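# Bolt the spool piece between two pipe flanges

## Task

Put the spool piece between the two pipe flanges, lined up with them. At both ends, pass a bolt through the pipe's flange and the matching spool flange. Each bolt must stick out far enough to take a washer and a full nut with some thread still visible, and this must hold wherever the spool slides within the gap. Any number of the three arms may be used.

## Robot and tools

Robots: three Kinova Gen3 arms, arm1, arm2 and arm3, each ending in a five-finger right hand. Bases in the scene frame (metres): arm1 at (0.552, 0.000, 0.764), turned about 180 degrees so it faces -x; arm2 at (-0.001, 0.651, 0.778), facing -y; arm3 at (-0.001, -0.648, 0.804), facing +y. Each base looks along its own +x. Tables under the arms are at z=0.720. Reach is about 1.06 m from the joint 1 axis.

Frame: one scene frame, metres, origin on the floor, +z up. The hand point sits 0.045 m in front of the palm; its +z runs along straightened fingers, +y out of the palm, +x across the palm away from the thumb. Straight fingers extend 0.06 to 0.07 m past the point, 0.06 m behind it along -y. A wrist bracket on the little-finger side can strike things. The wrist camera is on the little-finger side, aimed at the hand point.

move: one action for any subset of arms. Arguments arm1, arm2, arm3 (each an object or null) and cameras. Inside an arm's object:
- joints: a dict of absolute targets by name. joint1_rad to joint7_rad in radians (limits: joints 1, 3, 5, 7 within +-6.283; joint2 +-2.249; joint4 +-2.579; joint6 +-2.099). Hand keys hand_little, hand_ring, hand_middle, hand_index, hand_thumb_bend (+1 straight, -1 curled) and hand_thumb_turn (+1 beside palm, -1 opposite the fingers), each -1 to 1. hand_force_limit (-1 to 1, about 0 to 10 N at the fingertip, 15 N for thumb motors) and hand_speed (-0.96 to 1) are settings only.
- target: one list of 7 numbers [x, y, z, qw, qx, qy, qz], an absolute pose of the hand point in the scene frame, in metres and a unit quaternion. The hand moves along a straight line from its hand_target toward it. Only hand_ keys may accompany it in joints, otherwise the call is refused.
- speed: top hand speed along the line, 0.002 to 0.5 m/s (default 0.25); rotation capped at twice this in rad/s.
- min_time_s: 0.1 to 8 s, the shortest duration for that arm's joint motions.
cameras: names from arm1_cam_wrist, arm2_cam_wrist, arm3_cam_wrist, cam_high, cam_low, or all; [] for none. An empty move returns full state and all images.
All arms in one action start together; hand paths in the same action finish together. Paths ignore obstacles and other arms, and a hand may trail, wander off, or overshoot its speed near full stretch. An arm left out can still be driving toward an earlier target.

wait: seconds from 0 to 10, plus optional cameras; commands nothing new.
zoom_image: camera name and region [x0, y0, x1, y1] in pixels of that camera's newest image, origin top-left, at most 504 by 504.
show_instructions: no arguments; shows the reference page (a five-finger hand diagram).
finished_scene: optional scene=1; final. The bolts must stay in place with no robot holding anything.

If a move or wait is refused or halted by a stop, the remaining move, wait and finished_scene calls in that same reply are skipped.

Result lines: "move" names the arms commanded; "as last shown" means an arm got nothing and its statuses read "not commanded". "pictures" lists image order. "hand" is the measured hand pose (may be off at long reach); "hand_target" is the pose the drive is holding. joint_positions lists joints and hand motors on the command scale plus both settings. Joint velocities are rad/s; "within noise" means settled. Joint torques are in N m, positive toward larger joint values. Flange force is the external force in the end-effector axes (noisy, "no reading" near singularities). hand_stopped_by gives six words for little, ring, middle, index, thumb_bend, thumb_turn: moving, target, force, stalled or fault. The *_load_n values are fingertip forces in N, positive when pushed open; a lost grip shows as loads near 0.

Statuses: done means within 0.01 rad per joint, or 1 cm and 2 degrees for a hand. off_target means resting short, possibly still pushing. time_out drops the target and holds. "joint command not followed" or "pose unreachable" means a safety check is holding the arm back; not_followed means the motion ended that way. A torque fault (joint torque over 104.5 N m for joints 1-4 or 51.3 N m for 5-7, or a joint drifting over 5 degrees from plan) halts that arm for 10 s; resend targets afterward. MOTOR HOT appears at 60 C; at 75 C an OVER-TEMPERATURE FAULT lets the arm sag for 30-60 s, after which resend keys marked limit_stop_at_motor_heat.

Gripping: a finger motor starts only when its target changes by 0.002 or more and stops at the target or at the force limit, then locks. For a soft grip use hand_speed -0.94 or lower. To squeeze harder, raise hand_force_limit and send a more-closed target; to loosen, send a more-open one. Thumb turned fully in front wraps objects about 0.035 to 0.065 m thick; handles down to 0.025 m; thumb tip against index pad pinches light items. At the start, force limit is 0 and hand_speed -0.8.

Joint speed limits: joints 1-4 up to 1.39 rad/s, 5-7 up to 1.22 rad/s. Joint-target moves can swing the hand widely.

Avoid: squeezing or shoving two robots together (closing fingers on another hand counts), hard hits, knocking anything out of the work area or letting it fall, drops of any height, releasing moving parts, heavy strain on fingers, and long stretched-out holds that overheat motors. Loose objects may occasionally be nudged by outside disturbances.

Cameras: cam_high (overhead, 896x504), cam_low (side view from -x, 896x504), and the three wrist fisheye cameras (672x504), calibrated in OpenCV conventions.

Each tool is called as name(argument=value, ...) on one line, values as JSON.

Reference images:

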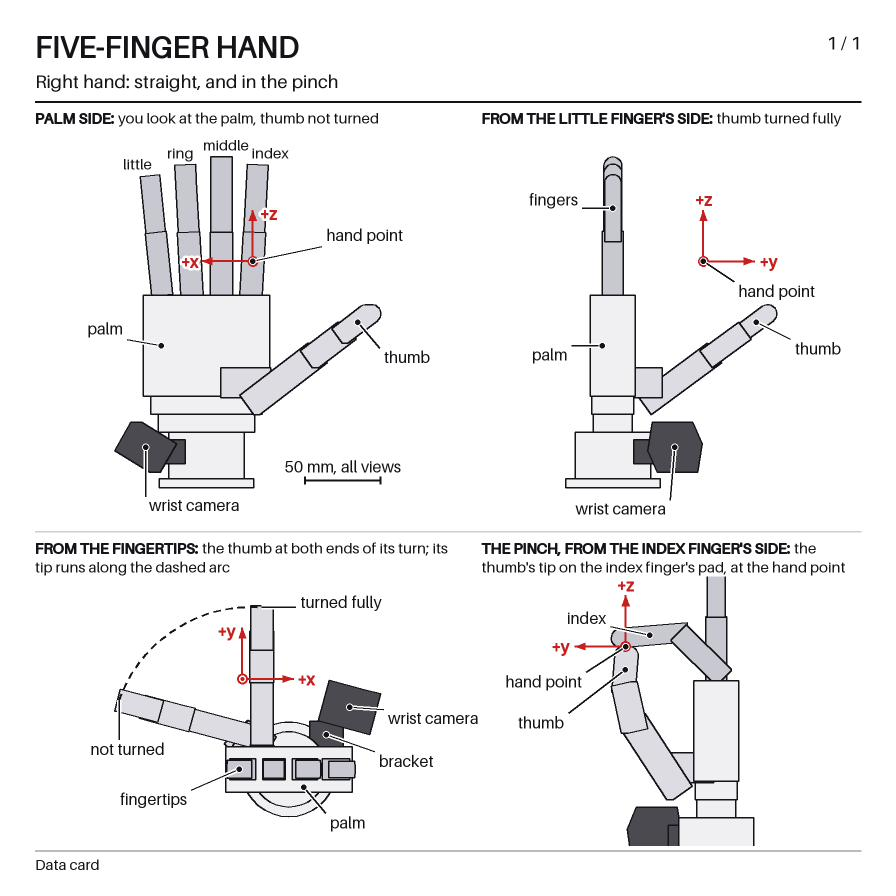

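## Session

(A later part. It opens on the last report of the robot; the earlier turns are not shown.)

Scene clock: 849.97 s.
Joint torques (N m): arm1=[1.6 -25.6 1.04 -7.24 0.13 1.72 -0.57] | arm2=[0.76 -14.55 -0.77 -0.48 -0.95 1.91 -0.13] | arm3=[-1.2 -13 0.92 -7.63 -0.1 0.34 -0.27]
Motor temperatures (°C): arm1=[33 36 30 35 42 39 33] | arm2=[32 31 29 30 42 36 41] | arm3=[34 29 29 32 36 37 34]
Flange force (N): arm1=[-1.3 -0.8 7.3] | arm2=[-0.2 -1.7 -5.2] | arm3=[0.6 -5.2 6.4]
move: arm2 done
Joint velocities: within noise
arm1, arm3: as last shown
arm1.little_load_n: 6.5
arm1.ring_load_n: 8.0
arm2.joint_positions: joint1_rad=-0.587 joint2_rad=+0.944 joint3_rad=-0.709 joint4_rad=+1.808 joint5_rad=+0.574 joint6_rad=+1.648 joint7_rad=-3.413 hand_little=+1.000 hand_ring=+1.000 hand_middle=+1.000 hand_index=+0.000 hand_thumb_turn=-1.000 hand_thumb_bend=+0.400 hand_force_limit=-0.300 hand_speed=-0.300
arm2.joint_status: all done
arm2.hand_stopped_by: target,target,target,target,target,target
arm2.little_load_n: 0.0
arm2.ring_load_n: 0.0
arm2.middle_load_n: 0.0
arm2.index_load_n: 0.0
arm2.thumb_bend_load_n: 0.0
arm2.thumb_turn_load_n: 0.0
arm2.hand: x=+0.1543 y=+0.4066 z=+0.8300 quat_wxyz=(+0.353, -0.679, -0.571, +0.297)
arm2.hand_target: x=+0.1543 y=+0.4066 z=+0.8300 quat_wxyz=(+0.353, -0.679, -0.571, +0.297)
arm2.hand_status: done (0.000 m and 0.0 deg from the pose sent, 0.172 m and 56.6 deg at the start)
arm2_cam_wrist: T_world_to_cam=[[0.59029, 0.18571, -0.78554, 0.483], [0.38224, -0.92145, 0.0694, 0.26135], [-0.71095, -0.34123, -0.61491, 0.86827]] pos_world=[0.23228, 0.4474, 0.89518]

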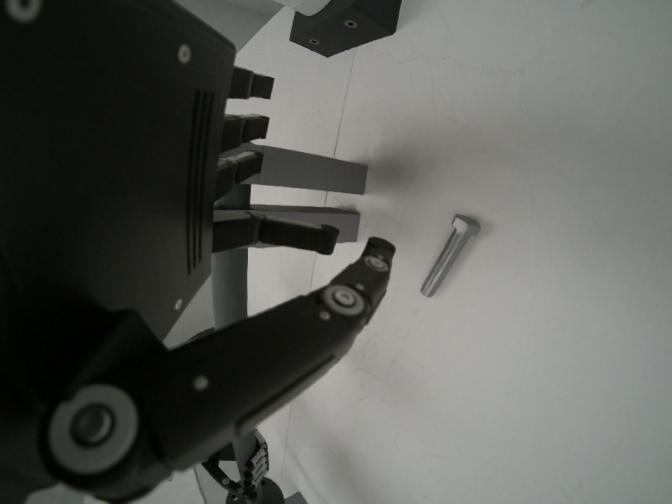

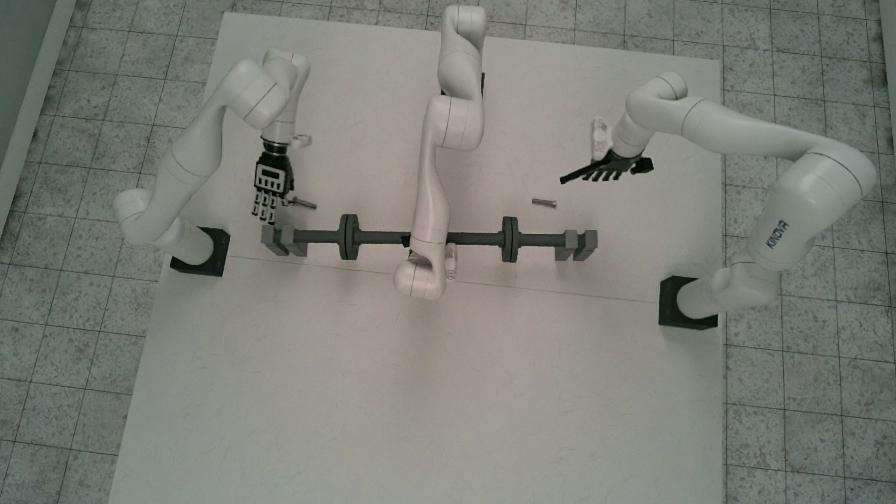

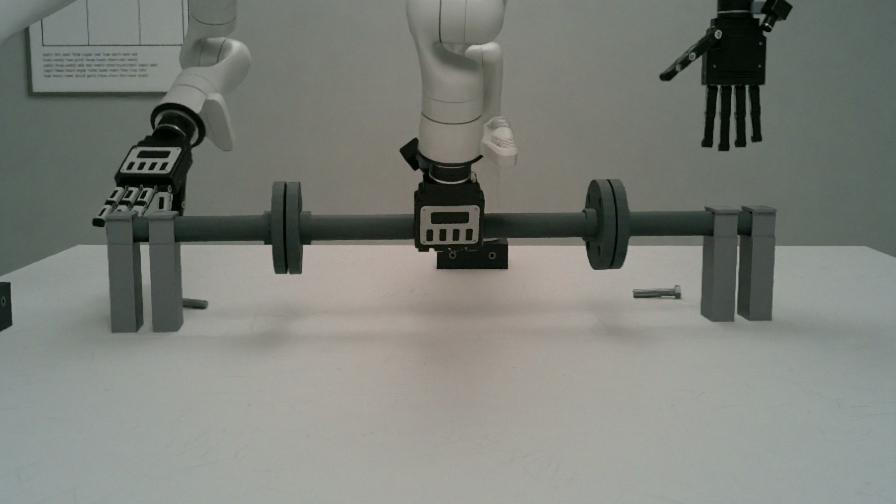

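move(arm2={"target": [0.1543, 0.4043, 0.765, -0.3550, 0.6819, 0.5672, -0.2952], "speed": 0.12, "joints": {"hand_little": 0.6, "hand_ring": 0.6, "hand_middle": 0.6}}, cameras=["arm2_cam_wrist", "cam_high", "cam_low"])

zoom_image(camera="arm2_cam_wrist", region=[280, 130, 480, 330])

zoom_image(camera="cam_low", region=[60, 120, 260, 340])

Scene clock: 884.93 s.
Joint torques (N m): arm1=[1.59 -25.6 1.01 -7.24 0.12 1.7 -0.55] | arm2=[0.86 -15.22 -0.83 0.42 -1.1 1.91 -0.16] | arm3=[-1.24 -12.99 0.95 -7.53 -0.13 0.35 -0.28]
Motor temperatures (°C): arm1=[33 38 30 35 42 39 33] | arm2=[32 32 29 30 42 36 41] | arm3=[34 29 29 32 36 37 34]
Flange force (N): arm1=[-1.3 -0.9 7.2] | arm2=[-0.3 -0.9 -5.4] | arm3=[0.5 -5.4 6.3]
move: arm2 done
Joint velocities: within noise
arm1: as last shown
arm1.little_load_n: 7.0
arm2.joint_positions: joint1_rad=-0.608 joint2_rad=+1.084 joint3_rad=-0.658 joint4_rad=+1.784 joint5_rad=+0.646 joint6_rad=+1.554 joint7_rad=-3.457 hand_little=+0.600 hand_ring=+0.600 hand_middle=+0.600 hand_index=+0.000 hand_thumb_turn=-1.000 hand_thumb_bend=+0.400 hand_force_limit=-0.300 hand_speed=-0.300
arm2.joint_status: all done
arm2.hand_stopped_by: target,target,target,target,target,target
arm2.little_load_n: 0.0
arm2.ring_load_n: 0.0
arm2.middle_load_n: 0.0
arm2.index_load_n: 0.0
arm2.thumb_bend_load_n: 0.0
arm2.thumb_turn_load_n: 0.0
arm2.hand: x=+0.1543 y=+0.4043 z=+0.7650 quat_wxyz=(+0.355, -0.682, -0.567, +0.295)
arm2.hand_target: x=+0.1543 y=+0.4043 z=+0.7650 quat_wxyz=(+0.355, -0.682, -0.567, +0.295)
arm2.hand_status: done (0.000 m and 0.0 deg from the pose sent, 0.065 m and 0.7 deg at the start)
arm3.joint_positions: joint1_rad=+0.153 joint2_rad=+0.306 joint3_rad=+0.601 joint4_rad=+1.890 joint5_rad=-0.209 joint6_rad=+1.002 joint7_rad=-0.637 hand_little=+1.000 hand_ring=+1.000 hand_middle=+1.000 hand_index=+1.000 hand_thumb_turn=+1.000 hand_thumb_bend=+1.000 hand_force_limit=+0.000 hand_speed=-0.800
arm3.joint_status: not commanded
arm3.hand_stopped_by: target,target,target,target,target,target
arm3.little_load_n: 0.0
arm3.ring_load_n: 0.0
arm3.middle_load_n: 0.0
arm3.index_load_n: 0.0
arm3.thumb_bend_load_n: -0.5
arm3.thumb_turn_load_n: 0.0
arm3.hand: x=+0.1800 y=-0.3300 z=+1.0000 quat_wxyz=(+0.000, +0.732, -0.681, +0.000)
arm3.hand_target: x=+0.1800 y=-0.3300 z=+1.0000 quat_wxyz=(+0.000, +0.732, -0.681, +0.000)
arm3.hand_status: not commanded
arm2_cam_wrist: T_world_to_cam=[[0.59244, 0.17874, -0.78553, 0.43483], [0.37118, -0.92597, 0.06924, 0.26746], [-0.71501, -0.3326, -0.61493, 0.82469]] pos_world=[0.23277, 0.44423, 0.83018]

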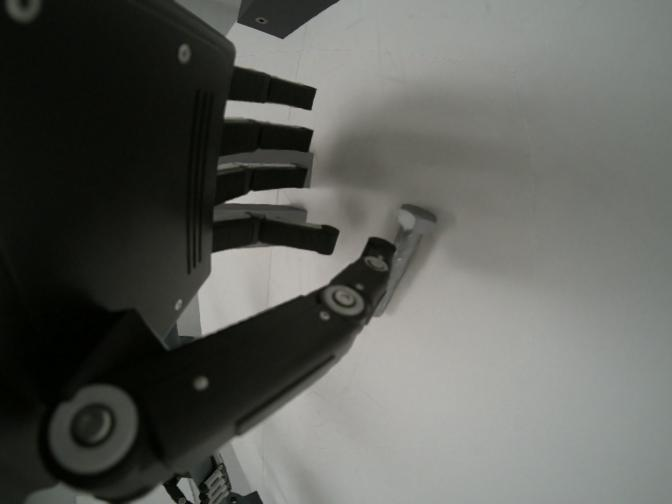

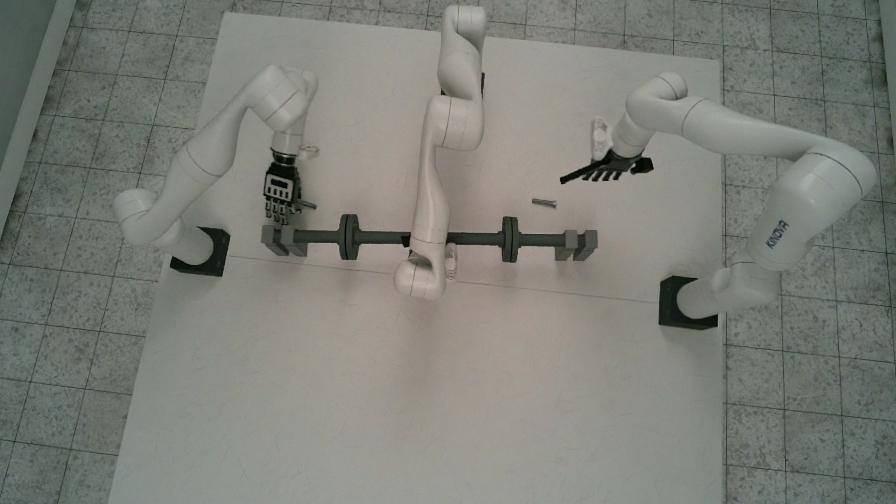

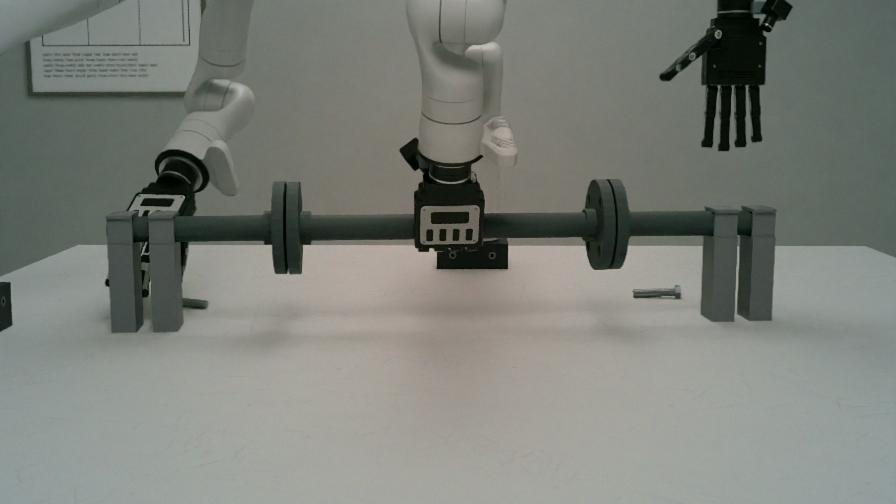

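Scaled by 2.520 from the camera's image (finer frame: 960x720).

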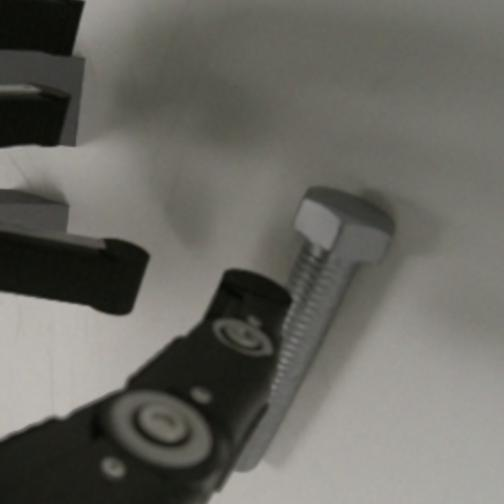

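Scaled by 2.291 from the camera's image (finer frame: 1280x720).

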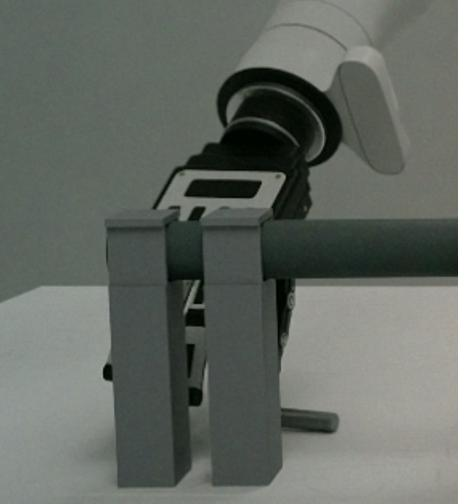

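move(arm2={"target": [0.1543, 0.4043, 0.745, -0.3550, 0.6819, 0.5672, -0.2952], "speed": 0.06}, cameras=["arm2_cam_wrist", "cam_low"])

zoom_image(camera="arm2_cam_wrist", region=[280, 130, 480, 330])

zoom_image(camera="cam_low", region=[90, 200, 250, 340])

Scene clock: 903.50 s.
Joint torques (N m): arm1=[1.6 -25.61 1 -7.24 0.14 1.71 -0.56] | arm2=[0.77 -15.47 -0.86 0.67 -1.09 1.85 -0.11] | arm3=[-1.24 -12.94 0.94 -7.66 -0.14 0.33 -0.32]
Motor temperatures (°C): arm1=[33 39 30 35 42 39 33] | arm2=[32 32 29 29 42 36 41] | arm3=[34 29 29 32 36 37 34]
Flange force (N): arm1=[-1.3 -0.9 7.3] | arm2=[-0.4 -0.6 -5.4] | arm3=[0.9 -5.2 6.4]
move: arm2 done
Joint velocities: within noise
arm1, arm3: as last shown
arm1.ring_load_n: 8.5
arm1.middle_load_n: 7.0
arm2.joint_positions: joint1_rad=-0.616 joint2_rad=+1.128 joint3_rad=-0.643 joint4_rad=+1.773 joint5_rad=+0.668 joint6_rad=+1.528 joint7_rad=-3.468 hand_little=+0.600 hand_ring=+0.600 hand_middle=+0.600 hand_index=+0.000 hand_thumb_turn=-1.000 hand_thumb_bend=+0.400 hand_force_limit=-0.300 hand_speed=-0.300
arm2.joint_status: not commanded
arm2.hand_stopped_by: target,target,target,target,target,target
arm2.little_load_n: 0.0
arm2.ring_load_n: 0.0
arm2.middle_load_n: 0.0
arm2.index_load_n: 0.0
arm2.thumb_bend_load_n: 0.0
arm2.thumb_turn_load_n: 0.0
arm2.hand: x=+0.1543 y=+0.4043 z=+0.7450 quat_wxyz=(+0.355, -0.682, -0.567, +0.295)
arm2.hand_target: x=+0.1543 y=+0.4043 z=+0.7450 quat_wxyz=(+0.355, -0.682, -0.567, +0.295)
arm2.hand_status: done (0.000 m and 0.0 deg from the pose sent, 0.020 m and 0.0 deg at the start)
arm3.thumb_bend_load_n: 0.0
arm2_cam_wrist: T_world_to_cam=[[0.59241, 0.17881, -0.78554, 0.4191], [0.37123, -0.92596, 0.06918, 0.26888], [-0.71501, -0.3326, -0.61493, 0.81239]] pos_world=[0.23277, 0.44423, 0.81018]

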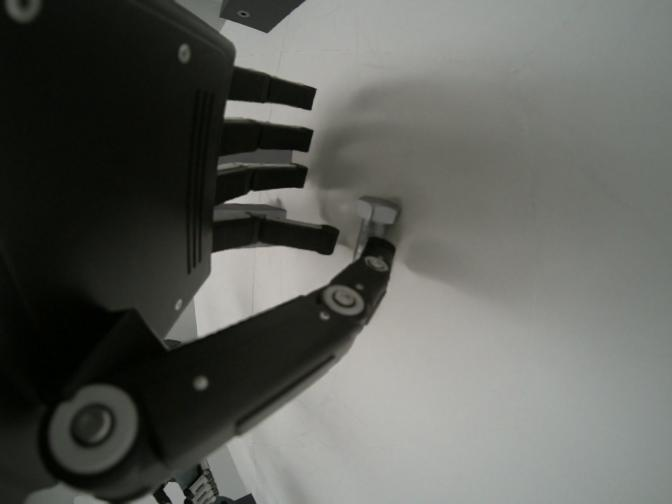

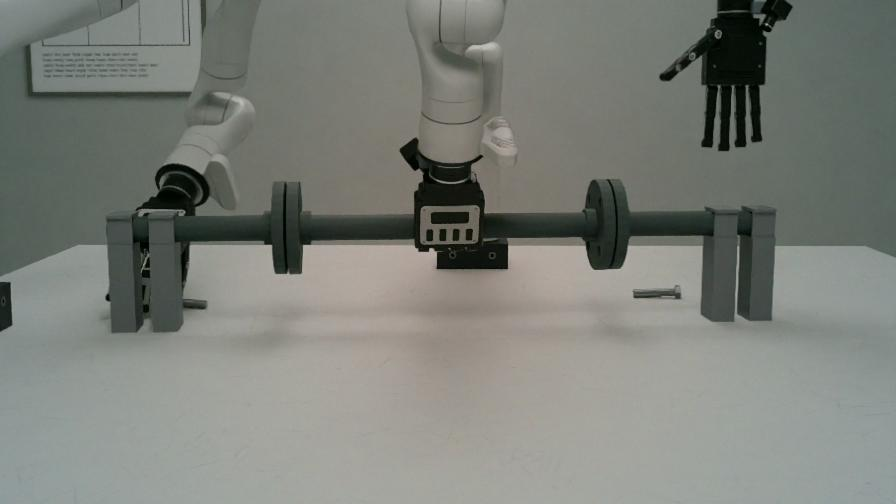

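Scaled by 2.520 from the camera's image (finer frame: 960x720).

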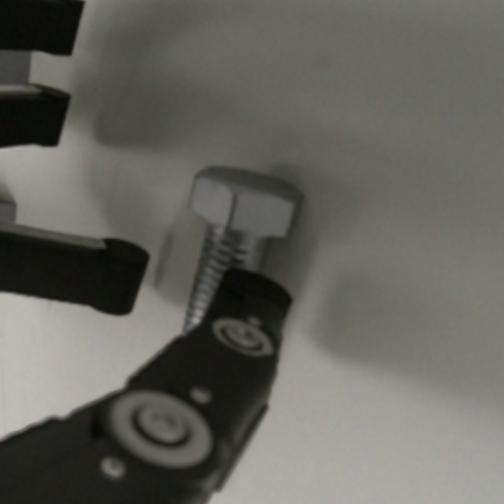

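Scaled by 3.150 from the camera's image (finer frame: 1280x720).

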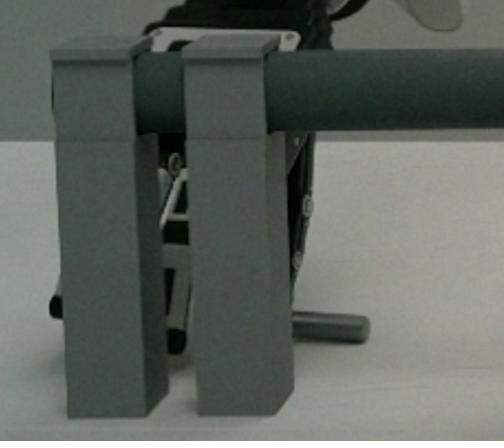

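move(arm2={"target": [0.1543, 0.4043, 0.753, -0.3550, 0.6819, 0.5672, -0.2952], "speed": 0.06})

move(arm2={"target": [0.1612, 0.4036, 0.753, -0.3550, 0.6819, 0.5672, -0.2952], "speed": 0.06}, cameras=["arm2_cam_wrist"])

zoom_image(camera="arm2_cam_wrist", region=[280, 130, 480, 330])

move(arm2={"target": [0.1612, 0.4036, 0.744, -0.3550, 0.6819, 0.5672, -0.2952], "speed": 0.04}, cameras=["arm2_cam_wrist", "cam_low"])

zoom_image(camera="arm2_cam_wrist", region=[280, 130, 480, 330])

zoom_image(camera="cam_low", region=[90, 200, 250, 340])

Scene clock: 942.43 s.
Joint torques (N m): arm1=[1.6 -25.58 0.97 -7.22 0.14 1.72 -0.56] | arm2=[0.82 -15.37 -0.79 0.58 -1.07 1.89 -0.16] | arm3=[-1.17 -12.96 0.99 -7.6 -0.14 0.32 -0.27]
Motor temperatures (°C): arm1=[33 40 30 35 42 39 33] | arm2=[32 32 29 29 42 36 41] | arm3=[34 29 29 32 36 37 34]
Flange force (N): arm1=[-1.3 -0.9 7.2] | arm2=[-0.4 -0.7 -5.5] | arm3=[0.6 -5.0 6.2]
move: arm2 done
Joint velocities: within noise
arm1, arm3: as last shown
arm1.ring_load_n: 8.0
arm1.middle_load_n: 7.5
arm2.joint_positions: joint1_rad=-0.613 joint2_rad=+1.110 joint3_rad=-0.649 joint4_rad=+1.777 joint5_rad=+0.659 joint6_rad=+1.538 joint7_rad=-3.463 hand_little=+0.600 hand_ring=+0.600 hand_middle=+0.600 hand_index=+0.000 hand_thumb_turn=-1.000 hand_thumb_bend=+0.400 hand_force_limit=-0.300 hand_speed=-0.300
arm2.joint_status: not commanded
arm2.hand_stopped_by: target,target,target,target,target,target
arm2.little_load_n: 0.0
arm2.ring_load_n: 0.0
arm2.middle_load_n: 0.0
arm2.index_load_n: 0.0
arm2.thumb_bend_load_n: 0.0
arm2.thumb_turn_load_n: 0.0
arm2.hand: x=+0.1543 y=+0.4043 z=+0.7530 quat_wxyz=(+0.355, -0.682, -0.567, +0.295)
arm2.hand_target: x=+0.1543 y=+0.4043 z=+0.7530 quat_wxyz=(+0.355, -0.682, -0.567, +0.295)
arm2.hand_status: done (0.000 m and 0.0 deg from the pose sent, 0.008 m and 0.0 deg at the start)
pictures: none

Scene clock: 943.40 s.
Joint torques (N m): arm1=[1.61 -25.62 1 -7.24 0.14 1.73 -0.58] | arm2=[0.75 -15.54 -0.92 0.52 -1.09 1.83 -0.18] | arm3=[-1.22 -12.99 0.96 -7.51 -0.12 0.31 -0.28]
Motor temperatures (°C): arm1=[33 40 30 35 42 39 33] | arm2=[32 32 29 29 42 36 41] | arm3=[34 29 29 32 36 37 34]
Flange force (N): arm1=[-1.3 -0.9 7.3] | arm2=[-0.7 -0.6 -5.6] | arm3=[0.4 -5.5 6.1]
move: arm2 done
Joint velocities: within noise
arm1, arm3: as last shown
arm1.ring_load_n: 8.5
arm2.joint_positions: joint1_rad=-0.622 joint2_rad=+1.115 joint3_rad=-0.650 joint4_rad=+1.755 joint5_rad=+0.655 joint6_rad=+1.551 joint7_rad=-3.459 hand_little=+0.600 hand_ring=+0.600 hand_middle=+0.600 hand_index=+0.000 hand_thumb_turn=-1.000 hand_thumb_bend=+0.400 hand_force_limit=-0.300 hand_speed=-0.300
arm2.joint_status: not commanded
arm2.hand_stopped_by: target,target,target,target,target,target
arm2.little_load_n: 0.0
arm2.ring_load_n: 0.0
arm2.middle_load_n: 0.0
arm2.index_load_n: 0.0
arm2.thumb_bend_load_n: 0.0
arm2.thumb_turn_load_n: 0.0
arm2.hand: x=+0.1612 y=+0.4036 z=+0.7530 quat_wxyz=(+0.355, -0.682, -0.567, +0.295)
arm2.hand_target: x=+0.1612 y=+0.4036 z=+0.7530 quat_wxyz=(+0.355, -0.682, -0.567, +0.295)
arm2.hand_status: done (0.000 m and 0.0 deg from the pose sent, 0.007 m and 0.0 deg at the start)
arm2_cam_wrist: T_world_to_cam=[[0.59244, 0.17874, -0.78553, 0.42144], [0.37118, -0.92597, 0.06924, 0.26509], [-0.71501, -0.3326, -0.61493, 0.82201]] pos_world=[0.23967, 0.44353, 0.81818]

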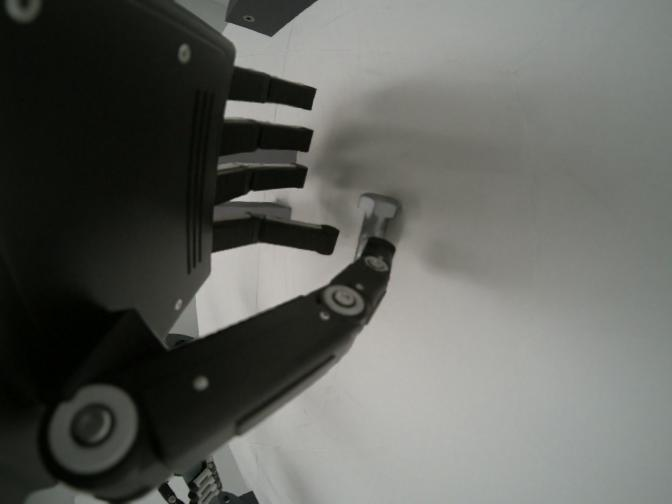

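Scaled by 2.520 from the camera's image (finer frame: 960x720).

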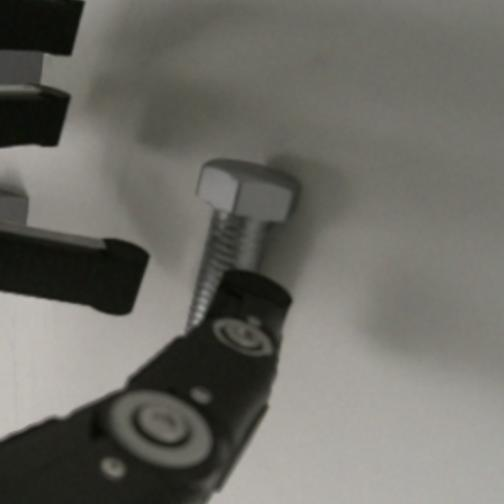

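Scene clock: 944.37 s.
Joint torques (N m): arm1=[1.64 -25.57 1.02 -7.23 0.13 1.74 -0.56] | arm2=[0.74 -15.64 -0.93 0.53 -1.05 1.84 -0.17] | arm3=[-1.18 -12.95 0.93 -7.58 -0.17 0.36 -0.31]
Motor temperatures (°C): arm1=[33 40 30 35 42 39 33] | arm2=[32 32 29 29 42 36 41] | arm3=[34 29 29 32 36 37 34]
Flange force (N): arm1=[-1.4 -0.8 7.3] | arm2=[-0.5 -0.7 -5.4] | arm3=[0.7 -5.1 6.2]
move: arm2 done
Joint velocities: within noise
arm1, arm3: as last shown
arm1.middle_load_n: 7.0
arm2.joint_positions: joint1_rad=-0.626 joint2_rad=+1.134 joint3_rad=-0.644 joint4_rad=+1.750 joint5_rad=+0.665 joint6_rad=+1.540 joint7_rad=-3.464 hand_little=+0.600 hand_ring=+0.600 hand_middle=+0.600 hand_index=+0.000 hand_thumb_turn=-1.000 hand_thumb_bend=+0.400 hand_force_limit=-0.300 hand_speed=-0.300
arm2.joint_status: not commanded
arm2.hand_stopped_by: target,target,target,target,target,target
arm2.little_load_n: 0.0
arm2.ring_load_n: 0.0
arm2.middle_load_n: 0.0
arm2.index_load_n: 0.0
arm2.thumb_bend_load_n: 0.0
arm2.thumb_turn_load_n: 0.0
arm2.hand: x=+0.1612 y=+0.4036 z=+0.7440 quat_wxyz=(+0.355, -0.682, -0.567, +0.295)
arm2.hand_target: x=+0.1612 y=+0.4036 z=+0.7440 quat_wxyz=(+0.355, -0.682, -0.567, +0.295)
arm2.hand_status: done (0.000 m and 0.0 deg from the pose sent, 0.009 m and 0.0 deg at the start)
arm2_cam_wrist: T_world_to_cam=[[0.59244, 0.17874, -0.78553, 0.41437], [0.37118, -0.92597, 0.06924, 0.26571], [-0.71501, -0.3326, -0.61493, 0.81647]] pos_world=[0.23967, 0.44353, 0.80918]

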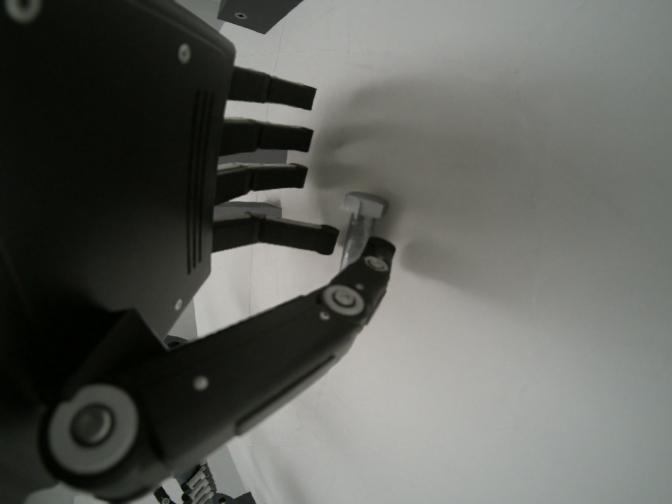

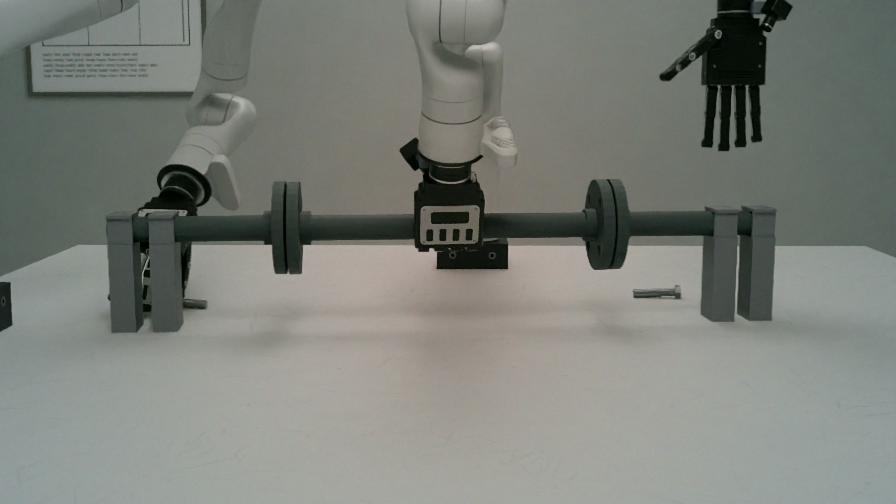

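Scaled by 2.520 from the camera's image (finer frame: 960x720).

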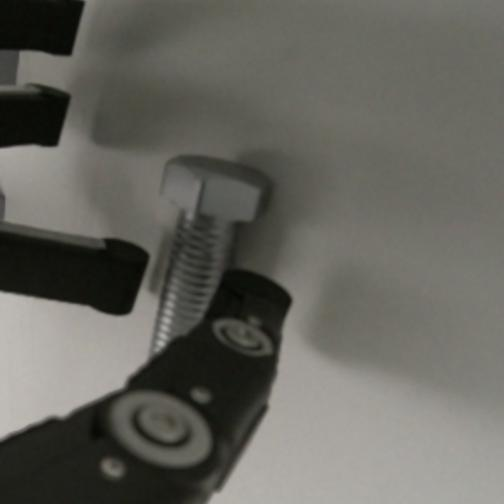

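Scaled by 3.150 from the camera's image (finer frame: 1280x720).

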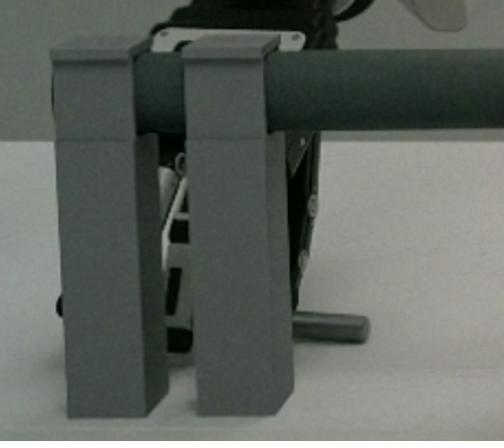

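move(arm2={"target": [0.1622, 0.4034, 0.740, -0.3550, 0.6819, 0.5672, -0.2952], "speed": 0.03}, cameras=["arm2_cam_wrist", "cam_low"])

zoom_image(camera="arm2_cam_wrist", region=[280, 130, 480, 330])

zoom_image(camera="cam_low", region=[90, 200, 250, 340])

Scene clock: 955.53 s.
Joint torques (N m): arm1=[1.62 -25.64 1.02 -7.24 0.11 1.72 -0.57] | arm2=[0.8 -15.67 -0.85 0.65 -1.08 1.84 -0.09] | arm3=[-1.18 -12.95 0.93 -7.58 -0.13 0.31 -0.31]
Motor temperatures (°C): arm1=[33 41 30 35 42 39 33] | arm2=[32 32 29 29 42 36 41] | arm3=[34 29 29 32 36 37 34]
Flange force (N): arm1=[-1.3 -1.0 7.3] | arm2=[-0.3 -0.4 -5.6] | arm3=[0.6 -5.2 6.2]
move: arm2 done
Joint velocities: within noise
arm1, arm3: as last shown
arm1.ring_load_n: 8.0
arm1.middle_load_n: 7.5
arm2.joint_positions: joint1_rad=-0.629 joint2_rad=+1.144 joint3_rad=-0.641 joint4_rad=+1.744 joint5_rad=+0.668 joint6_rad=+1.537 joint7_rad=-3.465 hand_little=+0.600 hand_ring=+0.600 hand_middle=+0.600 hand_index=+0.000 hand_thumb_turn=-1.000 hand_thumb_bend=+0.400 hand_force_limit=-0.300 hand_speed=-0.300
arm2.joint_status: not commanded
arm2.hand_stopped_by: target,target,target,target,target,target
arm2.little_load_n: 0.0
arm2.ring_load_n: 0.0
arm2.middle_load_n: 0.0
arm2.index_load_n: 0.0
arm2.thumb_bend_load_n: 0.0
arm2.thumb_turn_load_n: 0.0
arm2.hand: x=+0.1622 y=+0.4034 z=+0.7400 quat_wxyz=(+0.355, -0.682, -0.567, +0.295)
arm2.hand_target: x=+0.1622 y=+0.4034 z=+0.7400 quat_wxyz=(+0.355, -0.682, -0.567, +0.295)
arm2.hand_status: done (0.000 m and 0.0 deg from the pose sent, 0.004 m and 0.0 deg at the start)
arm2_cam_wrist: T_world_to_cam=[[0.59244, 0.17874, -0.78553, 0.41067], [0.37118, -0.92597, 0.06924, 0.26543], [-0.71501, -0.3326, -0.61493, 0.81466]] pos_world=[0.24067, 0.44333, 0.80518]

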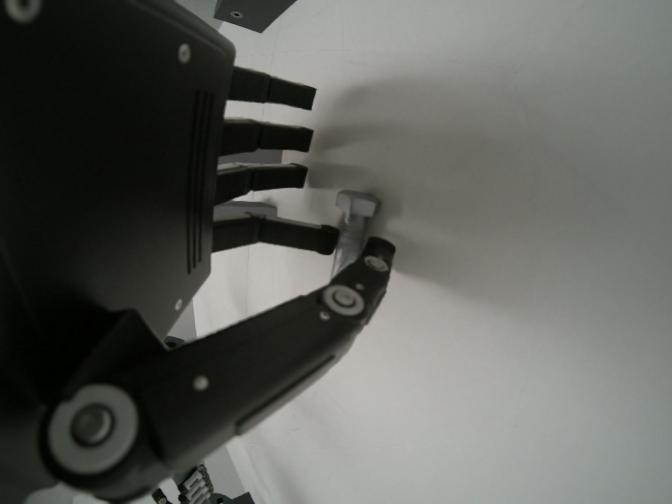

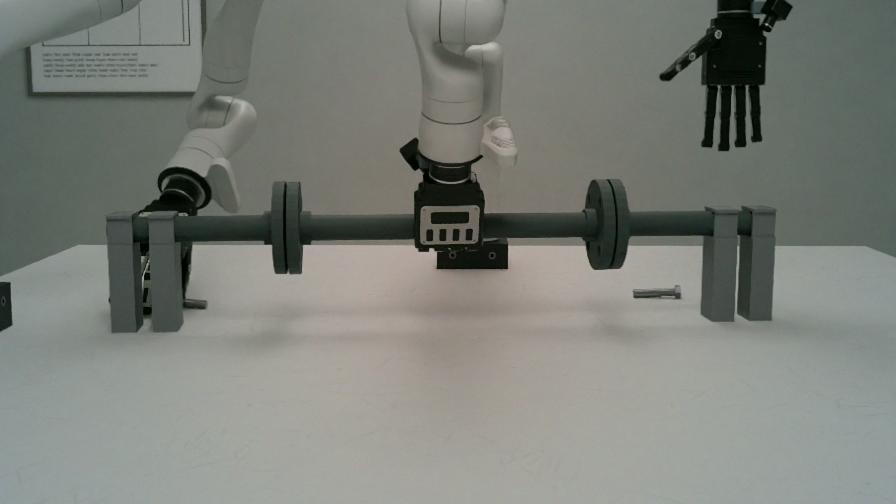

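Scaled by 2.520 from the camera's image (finer frame: 960x720).

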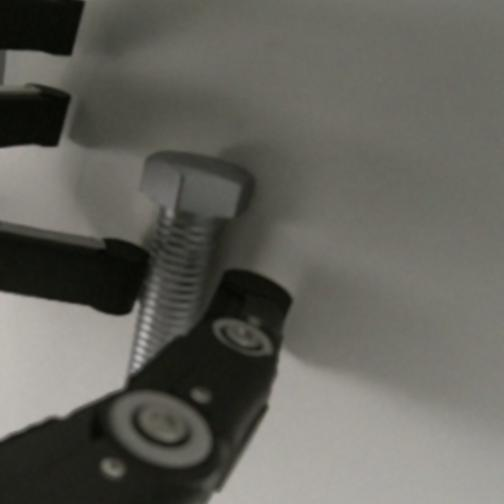

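Scaled by 3.150 from the camera's image (finer frame: 1280x720).

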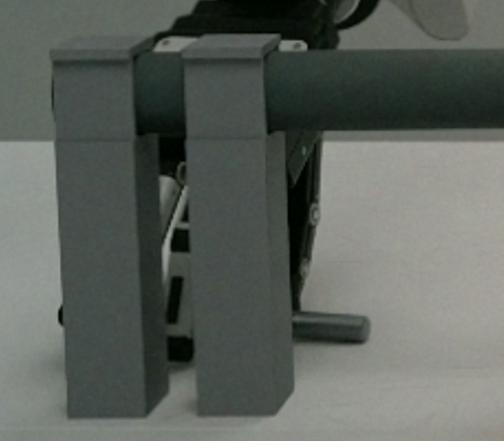

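move(arm2={"target": [0.1622, 0.4034, 0.7370, -0.3550, 0.6819, 0.5672, -0.2952], "speed": 0.02}, cameras=["arm2_cam_wrist", "cam_low"])

zoom_image(camera="arm2_cam_wrist", region=[280, 130, 480, 330])

zoom_image(camera="cam_low", region=[90, 200, 250, 340])

Scene clock: 971.00 s.
Joint torques (N m): arm1=[1.61 -25.61 1.02 -7.25 0.16 1.74 -0.56] | arm2=[-0.02 -10.03 -2.21 -4.24 1.62 -5.5 0.49] | arm3=[-1.19 -12.98 1.02 -7.51 -0.17 0.3 -0.32]
Motor temperatures (°C): arm1=[33 41 30 35 42 39 33] | arm2=[32 32 29 29 42 36 41] | arm3=[34 29 29 32 36 37 34]
Flange force (N): arm1=[-1.3 -0.8 7.4] | arm2=[1.4 -25.3 -16.2] | arm3=[0.4 -5.4 6.1]
move: arm2 done
Joint velocities: within noise
arm1.joint_positions: joint1_rad=-0.060 joint2_rad=+1.029 joint3_rad=+0.165 joint4_rad=+1.103 joint5_rad=-0.097 joint6_rad=+1.460 joint7_rad=+0.184 hand_little=-0.642 hand_ring=-0.623 hand_middle=-0.623 hand_index=-0.622 hand_thumb_turn=-1.000 hand_thumb_bend=+0.426 hand_force_limit=+0.500 hand_speed=-0.800
arm1.joint_status: not commanded
arm1.hand_stopped_by: force,force,force,force,force,target
arm1.little_load_n: 7.0
arm1.ring_load_n: 8.5
arm1.middle_load_n: 7.5
arm1.index_load_n: 10.0
arm1.thumb_bend_load_n: 11.0
arm1.thumb_turn_load_n: 0.0
arm1.hand: x=+0.1191 y=+0.0124 z=+0.8373 quat_wxyz=(-0.154, -0.656, -0.721, -0.160)
arm1.hand_target: x=+0.1191 y=+0.0124 z=+0.8373 quat_wxyz=(-0.154, -0.656, -0.721, -0.160)
arm1.hand_status: not commanded
arm2.joint_positions: joint1_rad=-0.630 joint2_rad=+1.150 joint3_rad=-0.639 joint4_rad=+1.742 joint5_rad=+0.672 joint6_rad=+1.533 joint7_rad=-3.466 hand_little=+0.600 hand_ring=+0.600 hand_middle=+0.600 hand_index=+0.000 hand_thumb_turn=-1.000 hand_thumb_bend=+0.400 hand_force_limit=-0.300 hand_speed=-0.300
arm2.joint_status: not commanded
arm2.hand_stopped_by: target,target,target,target,target,target
arm2.little_load_n: 0.0
arm2.ring_load_n: 0.0
arm2.middle_load_n: 0.0
arm2.index_load_n: 0.0
arm2.thumb_bend_load_n: 0.0
arm2.thumb_turn_load_n: 0.0
arm2.hand: x=+0.1622 y=+0.4034 z=+0.7370 quat_wxyz=(+0.355, -0.682, -0.567, +0.295)
arm2.hand_target: x=+0.1622 y=+0.4034 z=+0.7370 quat_wxyz=(+0.355, -0.682, -0.567, +0.295)
arm2.hand_status: done (0.000 m and 0.0 deg from the pose sent, 0.003 m and 0.0 deg at the start)
arm3: as last shown
arm3.middle_load_n: -0.5
arm2_cam_wrist: T_world_to_cam=[[0.59243, 0.17873, -0.78555, 0.40833], [0.37125, -0.92594, 0.0693, 0.26556], [-0.71499, -0.33269, -0.61491, 0.81284]] pos_world=[0.24067, 0.44333, 0.80218]

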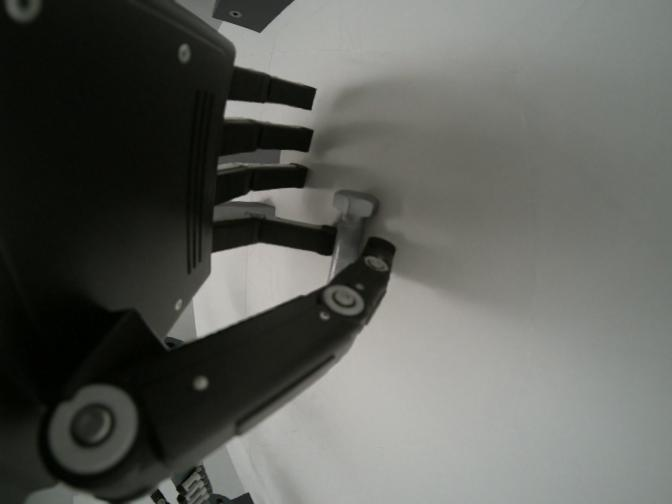

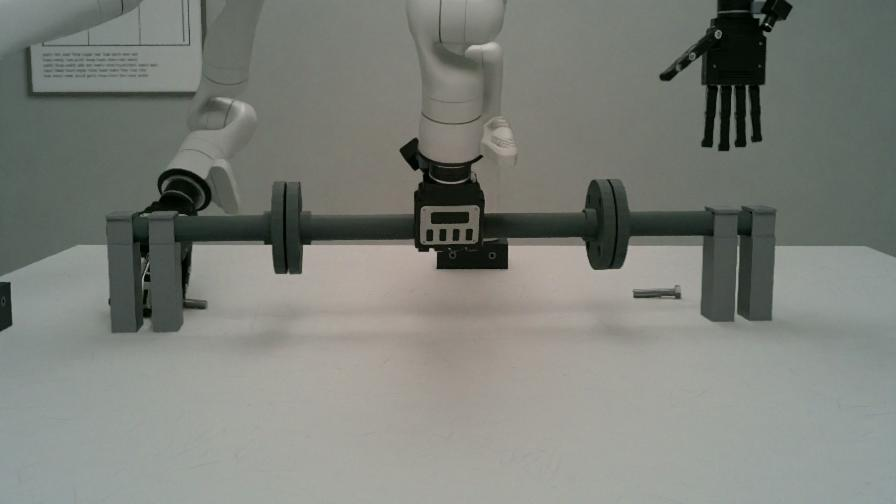

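Scaled by 2.520 from the camera's image (finer frame: 960x720).

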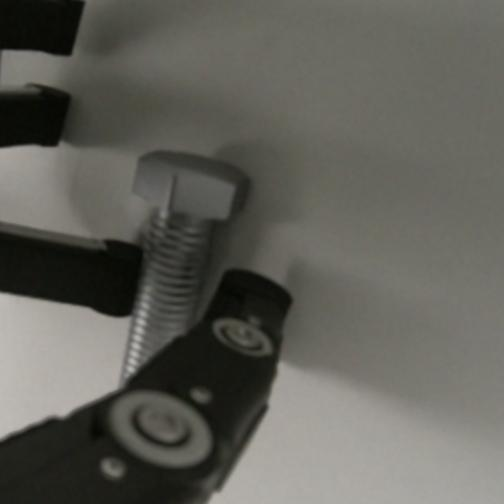

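Scaled by 3.150 from the camera's image (finer frame: 1280x720).

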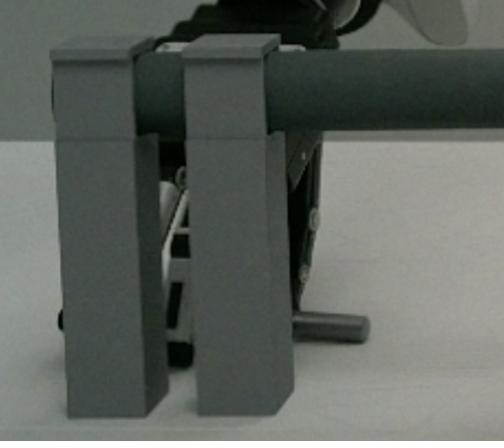

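move(arm2={"target": [0.1622, 0.4034, 0.7390, -0.3550, 0.6819, 0.5672, -0.2952], "speed": 0.03})

move(arm2={"target": [0.1612, 0.4034, 0.7368, -0.3550, 0.6819, 0.5672, -0.2952], "speed": 0.01, "joints": {"hand_index": -0.10, "hand_speed": -0.85, "hand_force_limit": -0.6}}, cameras=["arm2_cam_wrist", "cam_low"])

zoom_image(camera="arm2_cam_wrist", region=[280, 130, 480, 330])

Scene clock: 983.17 s.
Joint torques (N m): arm1=[1.62 -25.65 1.03 -7.22 0.14 1.72 -0.59] | arm2=[0.71 -15.63 -0.85 0.65 -1.08 1.84 -0.1] | arm3=[-1.21 -12.89 0.98 -7.62 -0.1 0.33 -0.34]
Motor temperatures (°C): arm1=[33 41 30 35 42 39 33] | arm2=[32 32 29 29 42 36 41] | arm3=[34 29 29 32 36 37 34]
Flange force (N): arm1=[-1.3 -1.1 7.2] | arm2=[-0.5 -0.7 -5.5] | arm3=[0.8 -5.2 6.4]
move: arm2 done
Joint velocities: within noise
arm1, arm3: as last shown
arm1.index_load_n: 9.5
arm2.joint_positions: joint1_rad=-0.629 joint2_rad=+1.146 joint3_rad=-0.640 joint4_rad=+1.743 joint5_rad=+0.669 joint6_rad=+1.535 joint7_rad=-3.465 hand_little=+0.600 hand_ring=+0.600 hand_middle=+0.600 hand_index=+0.000 hand_thumb_turn=-1.000 hand_thumb_bend=+0.400 hand_force_limit=-0.300 hand_speed=-0.300
arm2.joint_status: not commanded
arm2.hand_stopped_by: target,target,target,target,target,target
arm2.little_load_n: 0.0
arm2.ring_load_n: -0.5
arm2.middle_load_n: 0.0
arm2.index_load_n: 0.0
arm2.thumb_bend_load_n: 0.0
arm2.thumb_turn_load_n: 0.0
arm2.hand: x=+0.1622 y=+0.4034 z=+0.7390 quat_wxyz=(+0.355, -0.682, -0.567, +0.295)
arm2.hand_target: x=+0.1622 y=+0.4034 z=+0.7390 quat_wxyz=(+0.355, -0.682, -0.567, +0.295)
arm2.hand_status: done (0.000 m and 0.0 deg from the pose sent, 0.002 m and 0.0 deg at the start)
arm3.middle_load_n: 0.0
arm3.index_load_n: -0.5
pictures: none

Scene clock: 984.13 s.
Joint torques (N m): arm1=[1.58 -25.62 1 -7.25 0.14 1.74 -0.55] | arm2=[0.77 -15.46 -0.92 0.48 -0.96 1.59 -0.1] | arm3=[-1.29 -12.92 0.95 -7.54 -0.13 0.33 -0.31]
Motor temperatures (°C): arm1=[33 41 30 35 42 39 33] | arm2=[32 32 29 29 42 36 41] | arm3=[34 29 29 32 36 37 34]
Flange force (N): arm1=[-1.3 -0.8 7.3] | arm2=[-0.3 -1.4 -5.9] | arm3=[0.7 -5.5 6.2]
move: arm2 done
Joint velocities: within noise
arm1: as last shown
arm1.ring_load_n: 8.0
arm1.index_load_n: 10.0
arm2.joint_positions: joint1_rad=-0.629 joint2_rad=+1.150 joint3_rad=-0.638 joint4_rad=+1.745 joint5_rad=+0.673 joint6_rad=+1.531 joint7_rad=-3.467 hand_little=+0.600 hand_ring=+0.600 hand_middle=+0.600 hand_index=-0.100 hand_thumb_turn=-1.000 hand_thumb_bend=+0.400 hand_force_limit=-0.600 hand_speed=-0.850
arm2.joint_status: all done
arm2.hand_stopped_by: target,target,target,target,target,target
arm2.little_load_n: 0.0
arm2.ring_load_n: 0.0
arm2.middle_load_n: 0.0
arm2.index_load_n: 0.0
arm2.thumb_bend_load_n: 0.0
arm2.thumb_turn_load_n: 0.0
arm2.hand: x=+0.1612 y=+0.4034 z=+0.7368 quat_wxyz=(+0.355, -0.682, -0.567, +0.295)
arm2.hand_target: x=+0.1612 y=+0.4034 z=+0.7368 quat_wxyz=(+0.355, -0.682, -0.567, +0.295)
arm2.hand_status: done (0.000 m and 0.0 deg from the pose sent, 0.002 m and 0.0 deg at the start)
arm3.joint_positions: joint1_rad=+0.153 joint2_rad=+0.306 joint3_rad=+0.601 joint4_rad=+1.890 joint5_rad=-0.209 joint6_rad=+1.002 joint7_rad=-0.637 hand_little=+1.000 hand_ring=+1.000 hand_middle=+1.000 hand_index=+1.000 hand_thumb_turn=+1.000 hand_thumb_bend=+1.000 hand_force_limit=+0.000 hand_speed=-0.800
arm3.joint_status: not commanded
arm3.hand_stopped_by: target,target,target,target,target,target
arm3.little_load_n: 0.0
arm3.ring_load_n: 0.0
arm3.middle_load_n: 0.0
arm3.index_load_n: 0.0
arm3.thumb_bend_load_n: 0.0
arm3.thumb_turn_load_n: 0.0
arm3.hand: x=+0.1800 y=-0.3300 z=+1.0000 quat_wxyz=(+0.000, +0.732, -0.681, +0.000)
arm3.hand_target: x=+0.1800 y=-0.3300 z=+1.0000 quat_wxyz=(+0.000, +0.732, -0.681, +0.000)
arm3.hand_status: not commanded
arm2_cam_wrist: T_world_to_cam=[[0.59241, 0.17881, -0.78554, 0.40873], [0.37123, -0.92596, 0.06918, 0.26605], [-0.71501, -0.3326, -0.61493, 0.81198]] pos_world=[0.23967, 0.44333, 0.80198]

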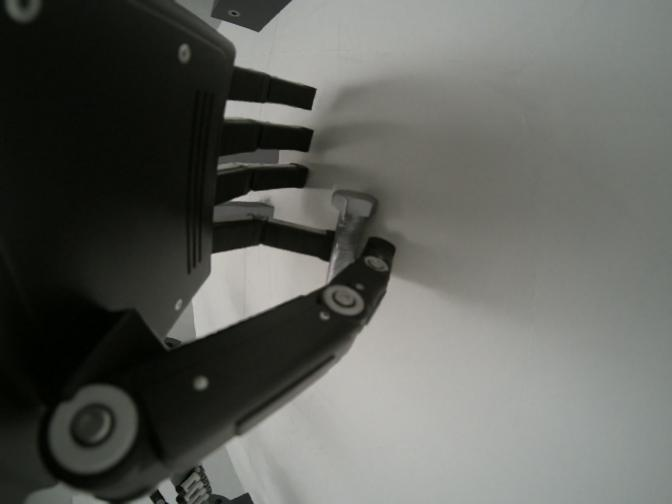

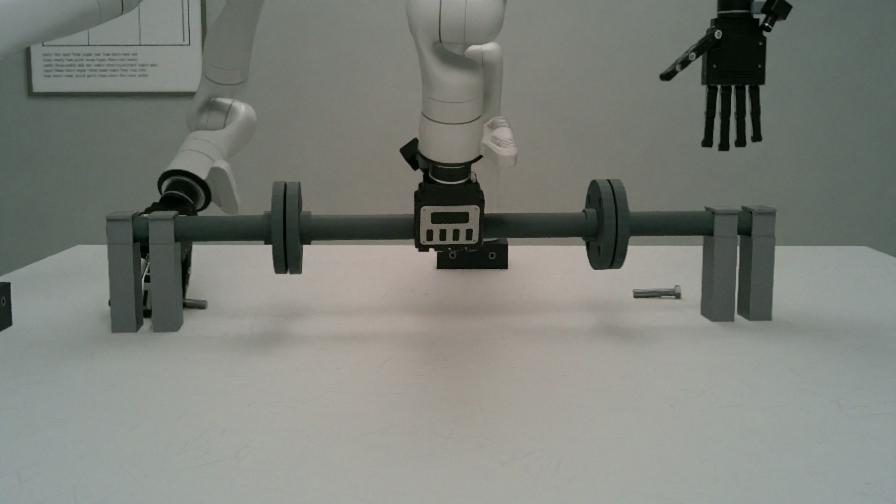

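Scaled by 2.520 from the camera's image (finer frame: 960x720).

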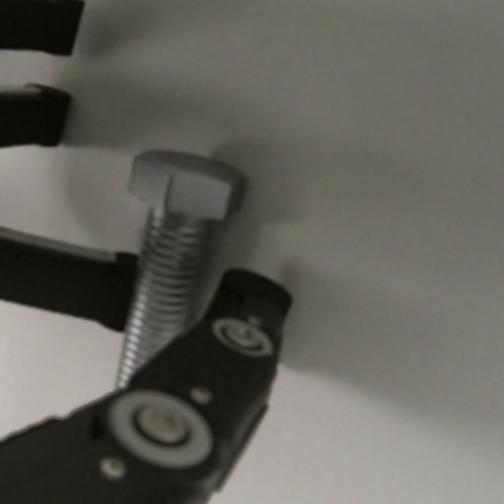

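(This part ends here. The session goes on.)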